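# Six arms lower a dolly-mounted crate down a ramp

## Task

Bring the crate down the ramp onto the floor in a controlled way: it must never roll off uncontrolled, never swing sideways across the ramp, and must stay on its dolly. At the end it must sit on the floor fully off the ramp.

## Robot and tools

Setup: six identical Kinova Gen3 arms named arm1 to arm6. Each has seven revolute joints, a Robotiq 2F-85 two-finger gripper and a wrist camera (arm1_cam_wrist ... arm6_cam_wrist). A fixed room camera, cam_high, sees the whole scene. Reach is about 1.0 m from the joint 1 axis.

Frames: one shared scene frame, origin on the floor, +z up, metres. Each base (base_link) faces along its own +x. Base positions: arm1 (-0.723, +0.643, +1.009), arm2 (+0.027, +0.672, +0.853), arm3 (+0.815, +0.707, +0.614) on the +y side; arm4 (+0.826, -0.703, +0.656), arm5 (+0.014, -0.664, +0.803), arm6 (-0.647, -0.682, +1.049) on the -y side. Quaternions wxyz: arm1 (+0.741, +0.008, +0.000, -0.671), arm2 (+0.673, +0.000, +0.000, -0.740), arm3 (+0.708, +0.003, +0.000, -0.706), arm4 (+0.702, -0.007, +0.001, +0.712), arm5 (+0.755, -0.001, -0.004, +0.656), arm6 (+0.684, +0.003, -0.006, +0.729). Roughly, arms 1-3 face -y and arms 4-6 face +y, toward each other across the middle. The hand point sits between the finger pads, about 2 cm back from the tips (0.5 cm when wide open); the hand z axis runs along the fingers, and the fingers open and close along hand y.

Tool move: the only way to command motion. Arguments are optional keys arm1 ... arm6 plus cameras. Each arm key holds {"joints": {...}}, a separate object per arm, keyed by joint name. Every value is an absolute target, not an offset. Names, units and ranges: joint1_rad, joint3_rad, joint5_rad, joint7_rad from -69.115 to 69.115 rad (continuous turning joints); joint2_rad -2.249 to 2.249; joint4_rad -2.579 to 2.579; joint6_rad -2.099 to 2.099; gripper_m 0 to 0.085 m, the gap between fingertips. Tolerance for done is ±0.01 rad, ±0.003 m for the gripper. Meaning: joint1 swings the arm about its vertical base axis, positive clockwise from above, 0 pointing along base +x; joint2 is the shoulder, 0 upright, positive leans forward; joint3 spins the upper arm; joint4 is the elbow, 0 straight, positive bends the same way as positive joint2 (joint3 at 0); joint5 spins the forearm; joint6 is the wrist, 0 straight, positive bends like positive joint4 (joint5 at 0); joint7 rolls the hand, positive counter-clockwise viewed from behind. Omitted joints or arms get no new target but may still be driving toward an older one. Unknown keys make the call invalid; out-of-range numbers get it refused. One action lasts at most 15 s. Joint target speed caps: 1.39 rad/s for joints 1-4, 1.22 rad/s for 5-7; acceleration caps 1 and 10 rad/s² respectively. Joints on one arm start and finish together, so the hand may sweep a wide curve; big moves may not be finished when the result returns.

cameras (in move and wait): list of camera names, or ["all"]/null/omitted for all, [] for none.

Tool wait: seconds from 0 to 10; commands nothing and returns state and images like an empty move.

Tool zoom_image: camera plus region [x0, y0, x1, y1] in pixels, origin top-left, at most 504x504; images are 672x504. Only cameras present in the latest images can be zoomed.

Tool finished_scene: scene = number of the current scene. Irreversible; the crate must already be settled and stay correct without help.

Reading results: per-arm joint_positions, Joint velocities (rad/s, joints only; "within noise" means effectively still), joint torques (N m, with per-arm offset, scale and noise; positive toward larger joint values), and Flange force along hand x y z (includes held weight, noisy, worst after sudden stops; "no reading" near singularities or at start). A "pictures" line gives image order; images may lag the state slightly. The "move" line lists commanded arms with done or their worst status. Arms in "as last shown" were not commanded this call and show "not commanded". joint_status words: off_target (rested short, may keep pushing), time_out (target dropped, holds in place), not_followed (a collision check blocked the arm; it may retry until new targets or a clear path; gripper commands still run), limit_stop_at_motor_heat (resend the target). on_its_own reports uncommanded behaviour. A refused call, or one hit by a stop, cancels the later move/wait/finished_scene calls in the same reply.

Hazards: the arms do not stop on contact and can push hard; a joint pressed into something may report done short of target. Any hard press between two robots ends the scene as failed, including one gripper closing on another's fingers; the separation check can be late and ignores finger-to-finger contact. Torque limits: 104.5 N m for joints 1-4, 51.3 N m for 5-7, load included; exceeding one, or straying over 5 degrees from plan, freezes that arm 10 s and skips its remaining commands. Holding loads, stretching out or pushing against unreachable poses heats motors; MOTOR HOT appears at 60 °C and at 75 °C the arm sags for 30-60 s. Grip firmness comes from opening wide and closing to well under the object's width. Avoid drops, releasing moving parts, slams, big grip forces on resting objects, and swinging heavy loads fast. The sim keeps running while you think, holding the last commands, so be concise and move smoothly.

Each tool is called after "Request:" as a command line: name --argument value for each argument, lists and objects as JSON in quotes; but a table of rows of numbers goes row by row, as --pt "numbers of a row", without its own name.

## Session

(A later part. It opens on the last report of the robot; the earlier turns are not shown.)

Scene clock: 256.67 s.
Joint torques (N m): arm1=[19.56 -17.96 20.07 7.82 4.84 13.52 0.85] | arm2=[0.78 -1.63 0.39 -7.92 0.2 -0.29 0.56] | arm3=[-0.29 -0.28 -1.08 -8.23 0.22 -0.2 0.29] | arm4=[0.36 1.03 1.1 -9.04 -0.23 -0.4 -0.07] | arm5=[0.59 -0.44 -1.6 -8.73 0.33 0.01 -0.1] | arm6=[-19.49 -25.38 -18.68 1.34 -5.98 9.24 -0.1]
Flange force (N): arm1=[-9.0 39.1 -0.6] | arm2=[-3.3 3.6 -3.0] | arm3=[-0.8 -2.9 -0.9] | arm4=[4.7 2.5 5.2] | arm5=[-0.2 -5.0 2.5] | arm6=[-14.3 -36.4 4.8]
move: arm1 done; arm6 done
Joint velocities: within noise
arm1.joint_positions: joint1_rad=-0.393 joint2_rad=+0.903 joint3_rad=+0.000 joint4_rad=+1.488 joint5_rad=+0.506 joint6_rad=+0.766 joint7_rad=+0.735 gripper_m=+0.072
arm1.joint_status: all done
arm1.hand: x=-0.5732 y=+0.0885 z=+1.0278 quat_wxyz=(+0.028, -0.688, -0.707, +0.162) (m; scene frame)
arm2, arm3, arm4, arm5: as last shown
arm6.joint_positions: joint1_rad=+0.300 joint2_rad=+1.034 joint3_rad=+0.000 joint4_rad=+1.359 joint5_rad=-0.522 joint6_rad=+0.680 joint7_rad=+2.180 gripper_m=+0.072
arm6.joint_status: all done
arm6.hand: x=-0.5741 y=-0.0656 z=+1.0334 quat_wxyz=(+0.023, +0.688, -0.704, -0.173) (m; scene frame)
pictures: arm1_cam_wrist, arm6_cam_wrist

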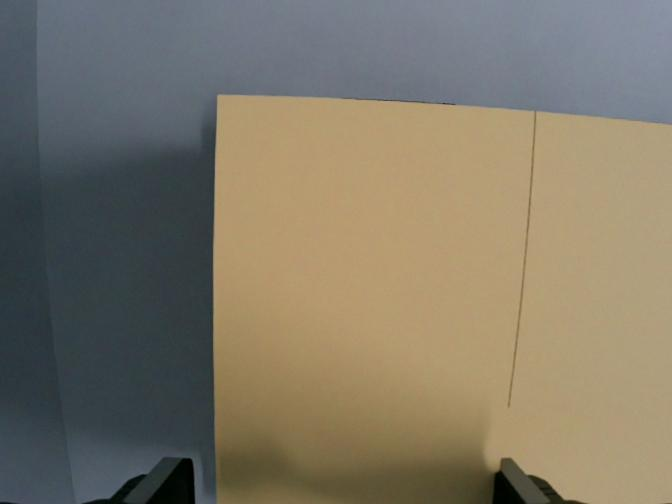

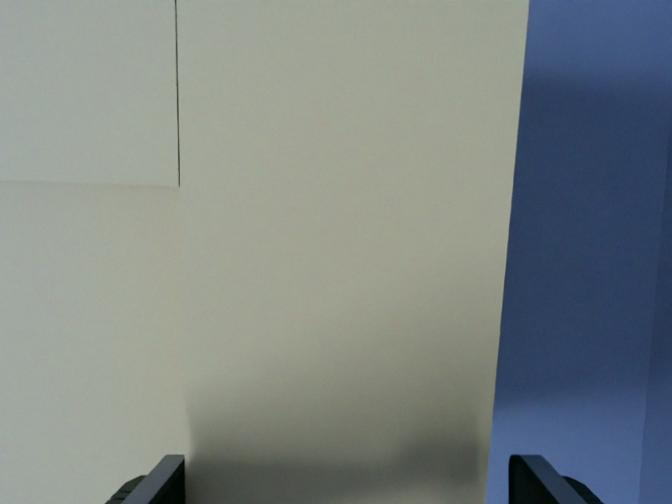

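Request:
move --arm1 '{"joints":{"joint1_rad":-0.4363,"joint2_rad":0.9485,"joint4_rad":1.4166,"joint5_rad":0.4885,"joint6_rad":0.8051,"joint7_rad":0.7091}}' --arm6 '{"joints":{"joint1_rad":0.354,"joint2_rad":1.072,"joint4_rad":1.3018,"joint5_rad":-0.5097,"joint6_rad":0.7149,"joint7_rad":2.2147}}' --cameras '["arm1_cam_wrist","arm6_cam_wrist"]'

Scene clock: 258.33 s.
Joint torques (N m): arm1=[21.05 -19.46 21.54 -2.61 6.71 7.35 -0.26] | arm2=[0.81 -1.61 0.39 -7.91 0.23 -0.31 0.61] | arm3=[-0.27 -0.36 -1.14 -8.23 0.21 -0.21 0.3] | arm4=[0.38 1.02 1.09 -9.05 -0.23 -0.42 -0.08] | arm5=[0.54 -0.25 -1.58 -8.7 0.32 0 -0.13] | arm6=[-28.76 -39.43 -28.06 -11.14 -10.65 6 0.48]
Flange force (N): arm1=[14.5 29.0 -12.5] | arm2=[-3.2 3.7 -3.0] | arm3=[-0.9 -3.0 -1.0] | arm4=[4.6 2.4 5.2] | arm5=[0.2 -5.0 2.5] | arm6=[9.6 -50.5 9.5]
move: arm1 done; arm6 done
Joint velocities: within noise
arm1.joint_positions: joint1_rad=-0.436 joint2_rad=+0.949 joint3_rad=+0.000 joint4_rad=+1.417 joint5_rad=+0.489 joint6_rad=+0.805 joint7_rad=+0.709 gripper_m=+0.072
arm1.joint_status: all done
arm1.hand: x=-0.5436 y=+0.0847 z=+1.0183 quat_wxyz=(+0.029, -0.690, -0.705, +0.162) (m; scene frame)
arm2, arm5: as last shown
arm3.joint_positions: joint1_rad=+0.428 joint2_rad=-0.420 joint3_rad=-0.114 joint4_rad=+1.539 joint5_rad=-0.034 joint6_rad=+1.985 joint7_rad=+1.341 gripper_m=+0.085
arm3.joint_status: not commanded
arm3.hand: x=+0.7696 y=+0.5907 z=+1.1089 quat_wxyz=(-0.006, -0.869, -0.495, +0.016) (m; scene frame)
arm4.joint_positions: joint1_rad=-0.423 joint2_rad=-0.413 joint3_rad=-0.036 joint4_rad=+1.450 joint5_rad=-0.024 joint6_rad=+1.972 joint7_rad=+1.392 gripper_m=+0.085
arm4.joint_status: not commanded
arm4.hand: x=+0.7699 y=-0.5637 z=+1.1754 quat_wxyz=(-0.024, +0.804, -0.591, -0.054) (m; scene frame)
arm6.joint_positions: joint1_rad=+0.354 joint2_rad=+1.072 joint3_rad=+0.000 joint4_rad=+1.302 joint5_rad=-0.510 joint6_rad=+0.715 joint7_rad=+2.215 gripper_m=+0.072
arm6.joint_status: all done
arm6.hand: x=-0.5404 y=-0.0632 z=+1.0238 quat_wxyz=(+0.023, +0.688, -0.705, -0.173) (m; scene frame)
pictures: arm1_cam_wrist, arm6_cam_wrist

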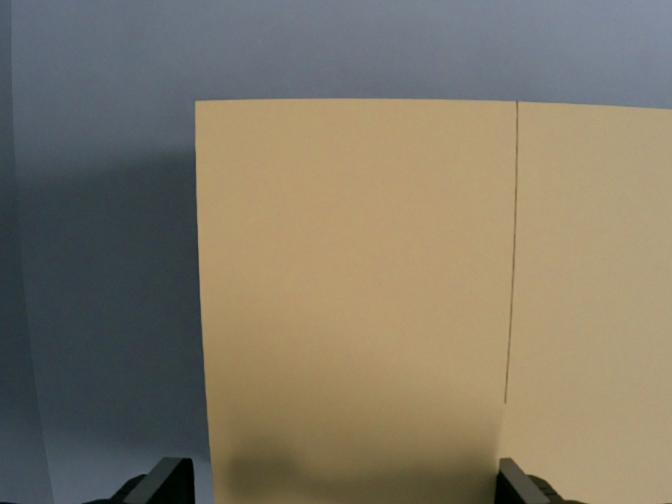

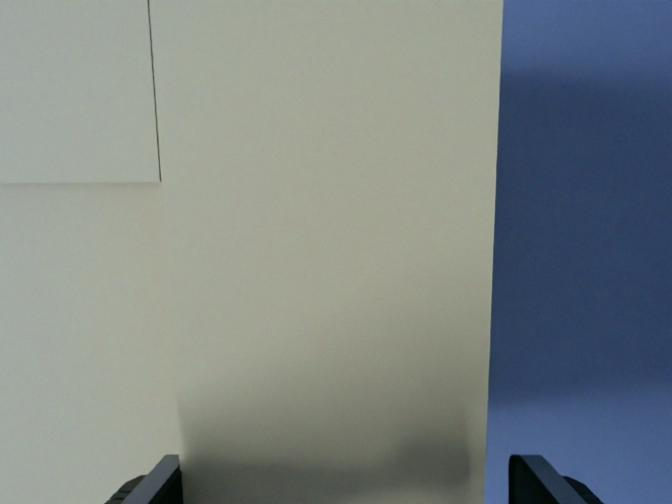

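Request:
move --arm1 '{"joints":{"joint1_rad":-0.488,"joint2_rad":0.9914,"joint4_rad":1.3447,"joint5_rad":0.4708,"joint6_rad":0.8472,"joint7_rad":0.6836}}' --arm6 '{"joints":{"joint1_rad":0.4062,"joint2_rad":1.1095,"joint4_rad":1.2447,"joint5_rad":-0.4972,"joint6_rad":0.7497,"joint7_rad":2.2492}}' --cameras '[]'

Request:
move --arm1 '{"joints":{"joint1_rad":-0.5375,"joint2_rad":1.0372,"joint4_rad":1.2729,"joint5_rad":0.453,"joint6_rad":0.8864,"joint7_rad":0.6581}}' --arm6 '{"joints":{"joint1_rad":0.4595,"joint2_rad":1.1471,"joint4_rad":1.1877,"joint5_rad":-0.4847,"joint6_rad":0.7846,"joint7_rad":2.2837}}' --cameras '["arm1_cam_wrist","arm6_cam_wrist","cam_high"]'

Scene clock: 260.47 s.
Joint torques (N m): arm1=[2.37 -24.82 4.4 -7.11 1.53 2.65 -0.04] | arm2=[0.79 -1.64 0.45 -7.94 0.22 -0.35 0.63] | arm3=[-0.3 -0.37 -1.09 -8.25 0.22 -0.21 0.31] | arm4=[0.39 1.01 1.11 -9.06 -0.24 -0.41 -0.11] | arm5=[0.53 -0.39 -1.63 -8.75 0.29 -0.08 -0.06] | arm6=[-37.56 -42.76 -36.22 -1.57 -13.03 14.95 -0.38]
Flange force (N): arm1=[7.2 1.5 3.1] | arm2=[-3.2 4.0 -3.1] | arm3=[-0.9 -2.8 -0.9] | arm4=[4.6 2.4 5.2] | arm5=[0.0 -5.0 2.3] | arm6=[-7.5 -75.0 26.0]
move: arm1 done; arm6 done
Joint velocities: within noise
arm1.joint_positions: joint1_rad=-0.488 joint2_rad=+0.991 joint3_rad=+0.000 joint4_rad=+1.345 joint5_rad=+0.471 joint6_rad=+0.847 joint7_rad=+0.684 gripper_m=+0.072
arm1.joint_status: all done
arm1.hand: x=-0.5085 y=+0.0852 z=+1.0103 quat_wxyz=(+0.028, -0.689, -0.705, +0.162) (m; scene frame)
arm2, arm3, arm4, arm5: as last shown
arm6.joint_positions: joint1_rad=+0.406 joint2_rad=+1.109 joint3_rad=+0.000 joint4_rad=+1.245 joint5_rad=-0.497 joint6_rad=+0.750 joint7_rad=+2.249 gripper_m=+0.072
arm6.joint_status: all done
arm6.hand: x=-0.5079 y=-0.0628 z=+1.0144 quat_wxyz=(+0.023, +0.688, -0.704, -0.173) (m; scene frame)
pictures: none
No camera images: "cameras" was empty.

Scene clock: 261.30 s.
Joint torques (N m): arm1=[0.35 -24.37 2.07 -8.33 1.07 1.2 -0.02] | arm2=[0.82 -1.65 0.46 -8.02 0.19 -0.32 0.57] | arm3=[-0.3 -0.34 -1.1 -8.2 0.18 -0.21 0.31] | arm4=[0.35 1.04 1.1 -9.04 -0.22 -0.42 -0.07] | arm5=[0.61 -0.3 -1.62 -8.68 0.29 -0.02 -0.16] | arm6=[-37.81 -41.82 -35.71 4.32 -12.84 18.75 -0.76]
Flange force (N): arm1=[8.8 -4.4 0.6] | arm2=[-3.2 3.8 -2.7] | arm3=[-0.9 -2.9 -1.1] | arm4=[4.7 2.5 5.1] | arm5=[0.1 -5.3 2.3] | arm6=[-17.4 -81.6 32.1]
move: arm1 done; arm6 done
Joint velocities: arm1=[-0.005 0 -0.003 -0.001 0 0 0] | arm2=[within noise] | arm3=[within noise] | arm4=[within noise] | arm5=[within noise] | arm6=[within noise]
arm1.joint_positions: joint1_rad=-0.538 joint2_rad=+1.037 joint3_rad=+0.000 joint4_rad=+1.273 joint5_rad=+0.453 joint6_rad=+0.886 joint7_rad=+0.658 gripper_m=+0.072
arm1.joint_status: all done
arm1.hand: x=-0.4746 y=+0.0884 z=+1.0002 quat_wxyz=(+0.028, -0.689, -0.706, +0.162) (m; scene frame)
arm2, arm3, arm4, arm5: as last shown
arm6.joint_positions: joint1_rad=+0.460 joint2_rad=+1.147 joint3_rad=+0.000 joint4_rad=+1.188 joint5_rad=-0.485 joint6_rad=+0.784 joint7_rad=+2.284 gripper_m=+0.072
arm6.joint_status: all done
arm6.hand: x=-0.4740 y=-0.0654 z=+1.0044 quat_wxyz=(+0.023, +0.688, -0.704, -0.172) (m; scene frame)
pictures: arm1_cam_wrist, arm6_cam_wrist, cam_high

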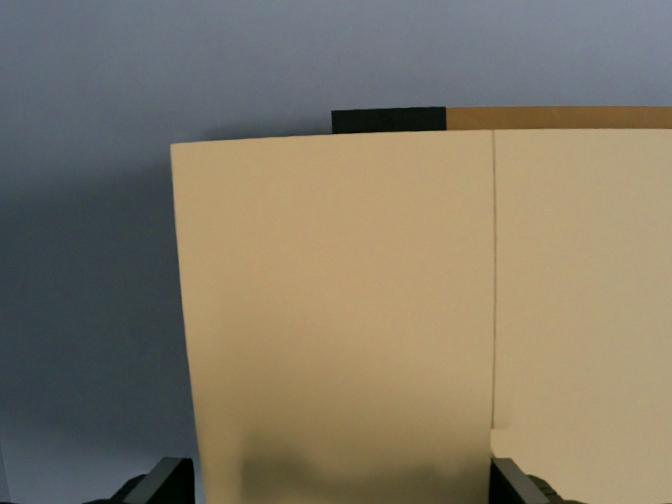

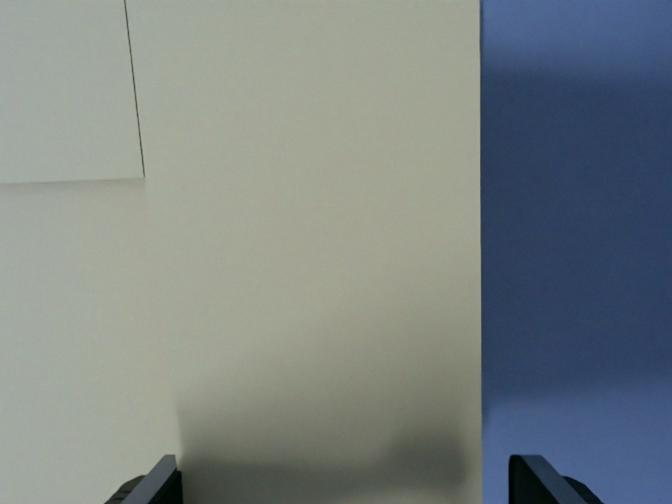

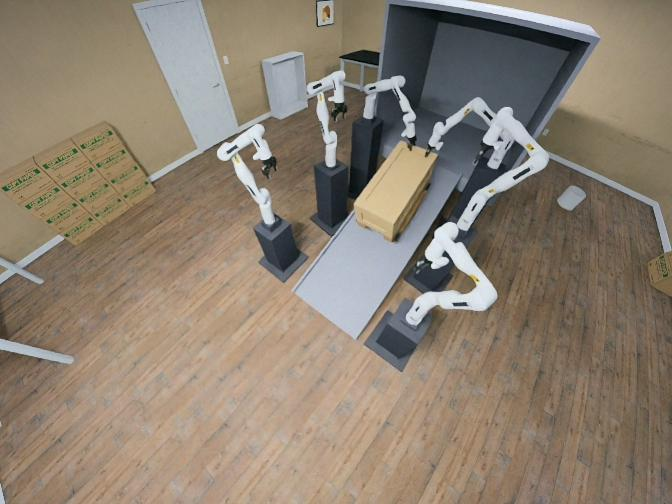

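Request:
move --arm1 '{"joints":{"joint1_rad":-0.5765,"joint2_rad":1.0989,"joint4_rad":1.163,"joint5_rad":0.4331,"joint6_rad":0.9421,"joint7_rad":0.6481}}' --arm6 '{"joints":{"joint1_rad":0.5064,"joint2_rad":1.1983,"joint4_rad":1.0937,"joint5_rad":-0.4654,"joint6_rad":0.8383,"joint7_rad":2.3008}}' --cameras '[]'

Request:
move --arm1 '{"joints":{"joint1_rad":-0.6174,"joint2_rad":1.1596,"joint4_rad":1.0531,"joint5_rad":0.4132,"joint6_rad":1.0008,"joint7_rad":0.6381}}' --arm6 '{"joints":{"joint1_rad":0.5534,"joint2_rad":1.2496,"joint4_rad":0.9998,"joint5_rad":-0.4461,"joint6_rad":0.8921,"joint7_rad":2.3178}}' --cameras '["arm1_cam_wrist","arm6_cam_wrist"]'

Scene clock: 268.10 s.
Joint torques (N m): arm1=[3.56 -25.11 5.15 -9.12 2.26 1.28 -0.24] | arm2=[0.74 -1.72 0.54 -7.94 0.24 -0.35 0.59] | arm3=[-0.29 -0.38 -1.13 -8.21 0.24 -0.21 0.27] | arm4=[0.35 1.02 1.1 -9.02 -0.22 -0.4 -0.08] | arm5=[0.47 -0.35 -1.58 -8.7 0.28 -0.01 -0.18] | arm6=[-44.46 -37.27 -39.85 -1.74 -15.97 13.86 0.01]
Flange force (N): arm1=[13.3 -2.6 -2.1] | arm2=[-3.4 4.2 -3.2] | arm3=[-1.0 -3.0 -1.1] | arm4=[4.6 2.5 5.1] | arm5=[0.0 -5.2 2.4] | arm6=[4.0 -77.8 8.7]
move: arm1 done; arm6 done
Joint velocities: within noise
arm1.joint_positions: joint1_rad=-0.576 joint2_rad=+1.099 joint3_rad=+0.000 joint4_rad=+1.163 joint5_rad=+0.433 joint6_rad=+0.942 joint7_rad=+0.648 gripper_m=+0.072
arm1.joint_status: all done
arm1.hand: x=-0.4418 y=+0.0841 z=+0.9893 quat_wxyz=(+0.028, -0.690, -0.705, +0.162) (m; scene frame)
arm2, arm3, arm4, arm5: as last shown
arm6.joint_positions: joint1_rad=+0.506 joint2_rad=+1.198 joint3_rad=+0.000 joint4_rad=+1.094 joint5_rad=-0.465 joint6_rad=+0.838 joint7_rad=+2.301 gripper_m=+0.072
arm6.joint_status: all done
arm6.hand: x=-0.4412 y=-0.0619 z=+0.9948 quat_wxyz=(+0.023, +0.688, -0.704, -0.173) (m; scene frame)
pictures: none
No camera images: "cameras" was empty.

Scene clock: 269.07 s.
Joint torques (N m): arm1=[0.99 -23.91 2.59 -7.5 1.13 1.75 -0.02] | arm2=[0.75 -1.65 0.5 -7.92 0.18 -0.27 0.63] | arm3=[-0.29 -0.37 -1.13 -8.26 0.2 -0.24 0.31] | arm4=[0.38 1.03 1.1 -9.09 -0.22 -0.41 -0.07] | arm5=[0.54 -0.35 -1.63 -8.79 0.31 -0.02 -0.16] | arm6=[-41.04 -34.67 -35.35 6.82 -14.54 19.16 -0.64]
Flange force (N): arm1=[8.8 -5.7 -2.1] | arm2=[-3.3 4.1 -2.9] | arm3=[-0.9 -3.0 -1.0] | arm4=[4.7 2.5 5.4] | arm5=[0.1 -5.3 2.7] | arm6=[-15.0 -83.4 18.7]
move: arm1 done; arm6 done
Joint velocities: within noise
arm1.joint_positions: joint1_rad=-0.617 joint2_rad=+1.160 joint3_rad=+0.000 joint4_rad=+1.053 joint5_rad=+0.413 joint6_rad=+1.001 joint7_rad=+0.638 gripper_m=+0.072
arm1.joint_status: all done
arm1.hand: x=-0.4082 y=+0.0845 z=+0.9787 quat_wxyz=(+0.028, -0.690, -0.705, +0.162) (m; scene frame)
arm2.joint_positions: joint1_rad=+0.000 joint2_rad=-0.400 joint3_rad=+0.000 joint4_rad=+1.500 joint5_rad=+0.000 joint6_rad=+1.970 joint7_rad=+1.571 gripper_m=+0.085
arm2.joint_status: not commanded
arm2.hand: x=-0.0110 y=+0.5369 z=+1.3571 quat_wxyz=(-0.024, -0.739, -0.672, +0.027) (m; scene frame)
arm3, arm4: as last shown
arm5.joint_positions: joint1_rad=+0.000 joint2_rad=-0.400 joint3_rad=+0.000 joint4_rad=+1.500 joint5_rad=+0.000 joint6_rad=+1.970 joint7_rad=+1.571 gripper_m=+0.085
arm5.joint_status: not commanded
arm5.hand: x=+0.0543 y=-0.5325 z=+1.3081 quat_wxyz=(-0.031, +0.656, -0.754, -0.023) (m; scene frame)
arm6.joint_positions: joint1_rad=+0.553 joint2_rad=+1.250 joint3_rad=+0.000 joint4_rad=+1.000 joint5_rad=-0.446 joint6_rad=+0.892 joint7_rad=+2.318 gripper_m=+0.072
arm6.joint_status: all done
arm6.hand: x=-0.4076 y=-0.0620 z=+0.9848 quat_wxyz=(+0.023, +0.688, -0.704, -0.173) (m; scene frame)
pictures: arm1_cam_wrist, arm6_cam_wrist

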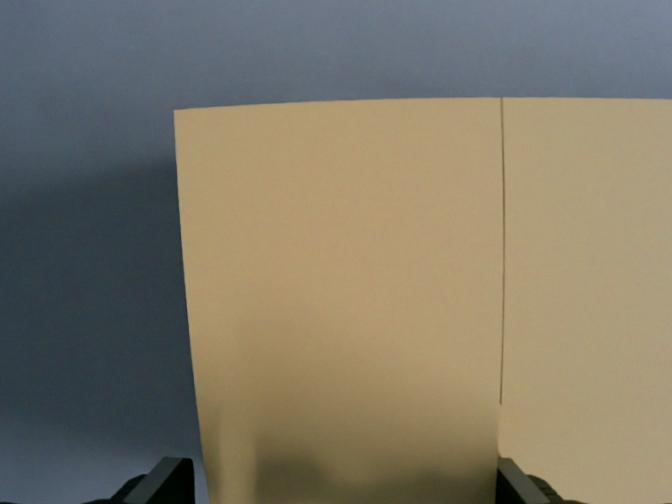

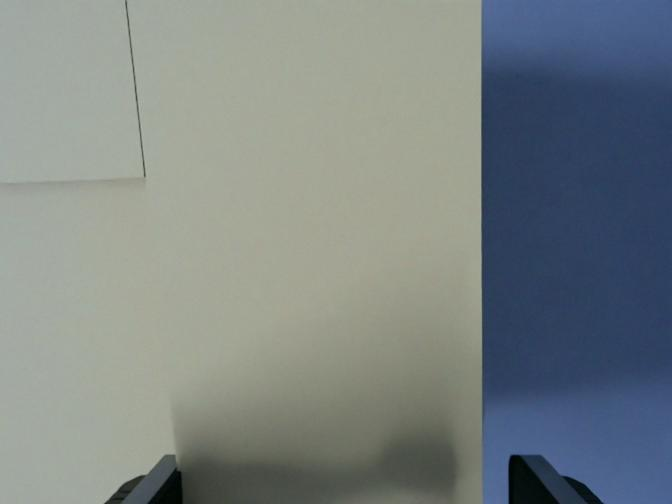

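Request:
move --arm1 '{"joints":{"gripper_m":0.085}}' --cameras '[]'

Request:
move --arm1 '{"joints":{"joint1_rad":-0.645,"joint2_rad":1.06,"joint4_rad":0.9577,"joint6_rad":1.1958}}' --cameras '["arm1_cam_wrist","arm6_cam_wrist"]'

Scene clock: 277.27 s.
Joint torques (N m): arm1=[-1.41 -25.75 0.75 -9.81 0.71 0.25 -0.02] | arm2=[0.79 -1.67 0.45 -7.89 0.25 -0.3 0.6] | arm3=[-0.32 -0.35 -1.11 -8.22 0.22 -0.2 0.31] | arm4=[0.39 1.02 1.09 -9.06 -0.24 -0.43 -0.07] | arm5=[0.59 -0.37 -1.6 -8.73 0.32 -0.01 -0.2] | arm6=[-42.2 -34.93 -36.36 6.78 -14.92 19.37 -0.6]
Flange force (N): arm1=[10.7 -10.5 -0.3] | arm2=[-3.4 3.9 -3.2] | arm3=[-0.9 -2.8 -1.1] | arm4=[4.7 2.4 5.2] | arm5=[0.0 -5.3 2.5] | arm6=[-14.5 -85.1 18.6]
move: arm1 done
Joint velocities: within noise
arm1.joint_positions: joint1_rad=-0.617 joint2_rad=+1.160 joint3_rad=+0.000 joint4_rad=+1.053 joint5_rad=+0.413 joint6_rad=+1.001 joint7_rad=+0.638 gripper_m=+0.085
arm1.joint_status: all done
arm1.hand: x=-0.4081 y=+0.0845 z=+0.9787 quat_wxyz=(+0.028, -0.690, -0.705, +0.162) (m; scene frame)
arm2, arm3, arm4, arm5, arm6: as last shown
arm6.hand: x=-0.4076 y=-0.0619 z=+0.9848 quat_wxyz=(+0.023, +0.688, -0.704, -0.173) (m; scene frame)
pictures: none
No camera images: "cameras" was empty.

Scene clock: 278.20 s.
Joint torques (N m): arm1=[-1.51 -25.79 0.77 -10.75 0.9 0.23 -0.08] | arm2=[0.77 -1.65 0.55 -7.92 0.23 -0.31 0.59] | arm3=[-0.31 -0.35 -1.1 -8.25 0.23 -0.2 0.31] | arm4=[0.39 1.05 1.09 -9.05 -0.24 -0.39 -0.06] | arm5=[0.58 -0.38 -1.67 -8.68 0.33 0.01 -0.09] | arm6=[-42.18 -34.94 -36.33 6.8 -14.94 19.4 -0.6]
Flange force (N): arm1=[11.3 -11.6 2.1] | arm2=[-3.3 4.2 -3.1] | arm3=[-0.9 -2.8 -0.9] | arm4=[4.7 2.5 5.3] | arm5=[-0.1 -5.2 2.3] | arm6=[-14.5 -85.1 18.6]
move: arm1 done
Joint velocities: within noise
arm1.joint_positions: joint1_rad=-0.645 joint2_rad=+1.060 joint3_rad=+0.000 joint4_rad=+0.958 joint5_rad=+0.413 joint6_rad=+1.196 joint7_rad=+0.638 gripper_m=+0.085
arm1.joint_status: all done
arm1.hand: x=-0.3950 y=+0.0772 z=+1.0730 quat_wxyz=(+0.025, -0.702, -0.688, +0.182) (m; scene frame)
arm2, arm3, arm4, arm5, arm6: as last shown
pictures: arm1_cam_wrist, arm6_cam_wrist

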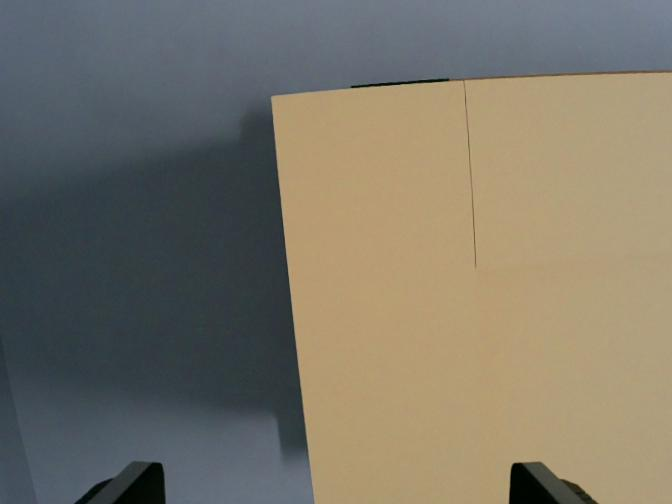

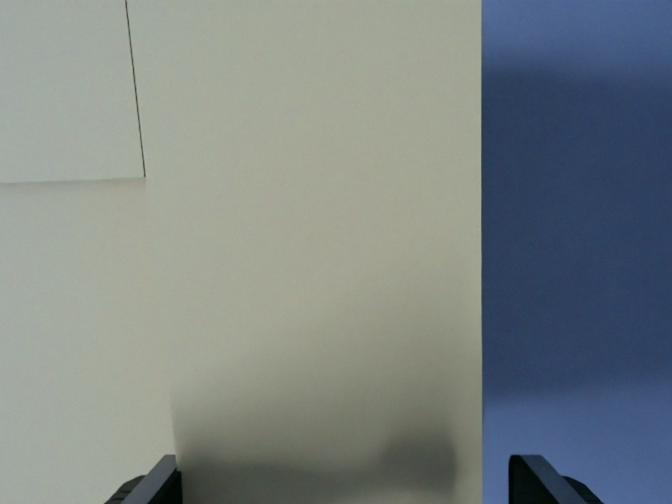

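Request:
move --arm1 '{"joints":{"joint1_rad":0.0,"joint2_rad":-0.4,"joint4_rad":1.5,"joint5_rad":0.0,"joint6_rad":1.97,"joint7_rad":1.571}}' --cameras '[]'

Request:
move --arm2 '{"joints":{"joint1_rad":0.4255,"joint2_rad":0.8242,"joint4_rad":0.9683,"joint5_rad":0.1587,"joint6_rad":1.0395,"joint7_rad":2.0602}}' --cameras '["arm2_cam_wrist","cam_high"]'

Scene clock: 281.60 s.
Joint torques (N m): arm1=[-1.08 -1.3 -0.68 -10.96 -0.07 -0.2 -0.06] | arm2=[0.71 -1.63 0.44 -7.98 0.23 -0.36 0.57] | arm3=[-0.31 -0.35 -1.11 -8.25 0.24 -0.19 0.28] | arm4=[0.4 1.03 1.09 -9.02 -0.22 -0.39 -0.09] | arm5=[0.5 -0.26 -1.57 -8.69 0.28 -0.03 -0.13] | arm6=[-42.2 -34.97 -36.33 6.79 -14.93 19.37 -0.59]
Flange force (N): arm1=[1.5 -1.0 9.4] | arm2=[-3.1 3.8 -3.0] | arm3=[-0.9 -2.9 -0.9] | arm4=[4.6 2.4 5.1] | arm5=[0.2 -5.0 2.4] | arm6=[-14.6 -85.2 18.7]
move: arm1 done
Joint velocities: within noise
arm1.joint_positions: joint1_rad=+0.000 joint2_rad=-0.400 joint3_rad=+0.000 joint4_rad=+1.500 joint5_rad=+0.000 joint6_rad=+1.970 joint7_rad=+1.571 gripper_m=+0.085
arm1.joint_status: all done
arm1.hand: x=-0.7400 y=+0.4972 z=+1.5122 quat_wxyz=(-0.027, -0.671, -0.741, +0.016) (m; scene frame)
arm2, arm3, arm4, arm5, arm6: as last shown
pictures: none
No camera images: "cameras" was empty.

Scene clock: 284.10 s.
Joint torques (N m): arm1=[-1.12 -1.3 -0.65 -10.93 -0.08 -0.24 -0.07] | arm2=[0.77 -25.98 1.27 -9.44 0.67 -0.96 0.63] | arm3=[-0.31 -0.35 -1.09 -8.25 0.21 -0.18 0.31] | arm4=[0.37 1.03 1.13 -9.02 -0.21 -0.41 -0.07] | arm5=[0.6 -0.32 -1.65 -8.76 0.3 -0.08 -0.15] | arm6=[-42.18 -34.97 -36.33 6.8 -14.95 19.37 -0.61]
Flange force (N): arm1=[1.5 -0.9 9.2] | arm2=[-5.3 -0.9 1.4] | arm3=[-0.9 -2.8 -0.9] | arm4=[4.7 2.6 5.1] | arm5=[0.2 -5.4 2.4] | arm6=[-14.6 -85.2 18.7]
move: arm2 done
Joint velocities: within noise
arm1, arm5, arm6: as last shown
arm2.joint_positions: joint1_rad=+0.426 joint2_rad=+0.824 joint3_rad=+0.000 joint4_rad=+0.968 joint5_rad=+0.159 joint6_rad=+1.039 joint7_rad=+2.060 gripper_m=+0.085
arm2.joint_status: all done
arm2.hand: x=-0.3850 y=+0.0888 z=+1.0610 quat_wxyz=(+0.028, -0.687, -0.707, +0.168) (m; scene frame)
arm3.joint_positions: joint1_rad=+0.428 joint2_rad=-0.420 joint3_rad=-0.114 joint4_rad=+1.539 joint5_rad=-0.034 joint6_rad=+1.985 joint7_rad=+1.341 gripper_m=+0.085
arm3.joint_status: not commanded
arm3.hand: x=+0.7696 y=+0.5907 z=+1.1089 quat_wxyz=(-0.006, -0.869, -0.495, +0.016) (m; scene frame)
arm4.joint_positions: joint1_rad=-0.423 joint2_rad=-0.413 joint3_rad=-0.036 joint4_rad=+1.450 joint5_rad=-0.024 joint6_rad=+1.972 joint7_rad=+1.392 gripper_m=+0.085
arm4.joint_status: not commanded
arm4.hand: x=+0.7699 y=-0.5637 z=+1.1754 quat_wxyz=(-0.024, +0.804, -0.591, -0.054) (m; scene frame)
pictures: arm2_cam_wrist, cam_high

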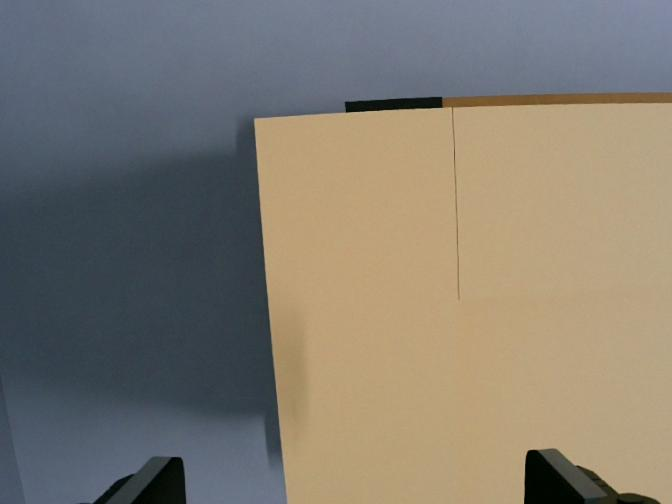

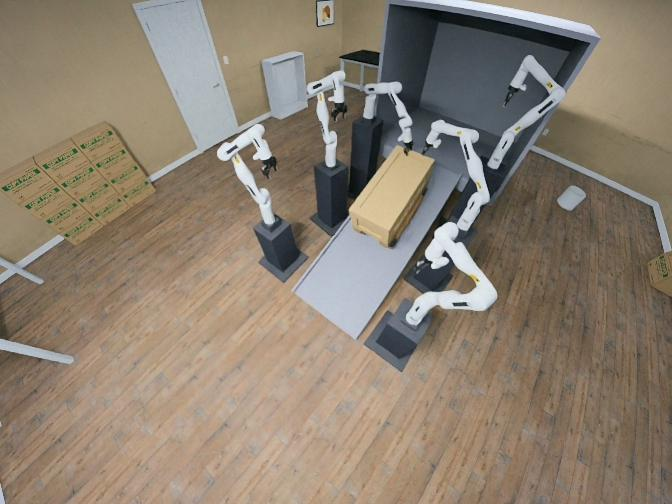

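Request:
move --arm2 '{"joints":{"joint1_rad":0.4288,"joint2_rad":0.8693,"joint4_rad":1.0175,"joint5_rad":0.162,"joint6_rad":0.943,"joint7_rad":2.052}}' --cameras '["arm2_cam_wrist"]'

Scene clock: 286.93 s.
Joint torques (N m): arm1=[-1.11 -1.29 -0.65 -10.97 -0.02 -0.25 -0.05] | arm2=[0.77 -26.35 1.27 -9.23 0.67 -0.96 0.57] | arm3=[-0.3 -0.37 -1.05 -8.26 0.2 -0.2 0.29] | arm4=[0.38 1.04 1.06 -9.06 -0.25 -0.41 -0.09] | arm5=[0.49 -0.33 -1.65 -8.74 0.35 0 -0.11] | arm6=[-42.18 -35 -36.35 6.79 -14.93 19.38 -0.62]
Flange force (N): arm1=[1.6 -0.8 9.3] | arm2=[-5.0 -0.7 1.7] | arm3=[-0.9 -2.8 -0.9] | arm4=[4.7 2.2 5.2] | arm5=[0.1 -5.2 2.6] | arm6=[-14.6 -85.2 18.7]
move: arm2 done
Joint velocities: within noise
arm1, arm3, arm4, arm5, arm6: as last shown
arm2.joint_positions: joint1_rad=+0.429 joint2_rad=+0.869 joint3_rad=+0.000 joint4_rad=+1.018 joint5_rad=+0.162 joint6_rad=+0.943 joint7_rad=+2.052 gripper_m=+0.085
arm2.joint_status: all done
arm2.hand: x=-0.3882 y=+0.0844 z=+1.0183 quat_wxyz=(+0.026, -0.685, -0.708, +0.169) (m; scene frame)
pictures: arm2_cam_wrist

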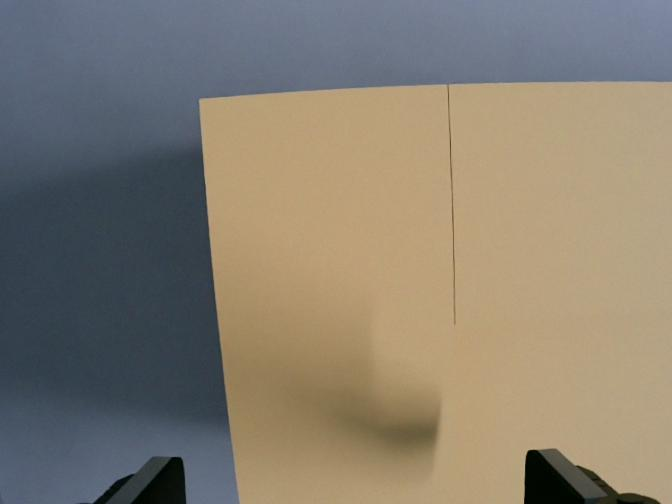

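Request:
move --arm2 '{"joints":{"joint1_rad":0.4425,"joint2_rad":0.9287,"joint4_rad":1.0382,"joint5_rad":0.165,"joint6_rad":0.8625,"joint7_rad":2.056}}' --cameras '["arm2_cam_wrist"]'

Scene clock: 288.50 s.
Joint torques (N m): arm1=[-1.09 -1.28 -0.68 -10.98 -0.02 -0.24 -0.07] | arm2=[0.83 -26.84 1.3 -8.91 0.6 -0.94 0.57] | arm3=[-0.28 -0.35 -1.12 -8.25 0.2 -0.19 0.28] | arm4=[0.37 1.03 1.08 -9.03 -0.23 -0.41 -0.08] | arm5=[0.59 -0.4 -1.51 -8.69 0.28 0 -0.14] | arm6=[-42.18 -34.99 -36.33 6.81 -14.93 19.36 -0.62]
Flange force (N): arm1=[1.6 -1.0 9.4] | arm2=[-5.1 -0.7 2.1] | arm3=[-0.9 -3.0 -0.9] | arm4=[4.6 2.4 5.1] | arm5=[-0.1 -4.9 2.3] | arm6=[-14.7 -85.2 18.7]
move: arm2 done
Joint velocities: within noise
arm1, arm3, arm4, arm5, arm6: as last shown
arm2.joint_positions: joint1_rad=+0.442 joint2_rad=+0.929 joint3_rad=+0.000 joint4_rad=+1.038 joint5_rad=+0.165 joint6_rad=+0.863 joint7_rad=+2.056 gripper_m=+0.085
arm2.joint_status: all done
arm2.hand: x=-0.3983 y=+0.0831 z=+0.9750 quat_wxyz=(+0.026, -0.684, -0.709, +0.168) (m; scene frame)
pictures: arm2_cam_wrist

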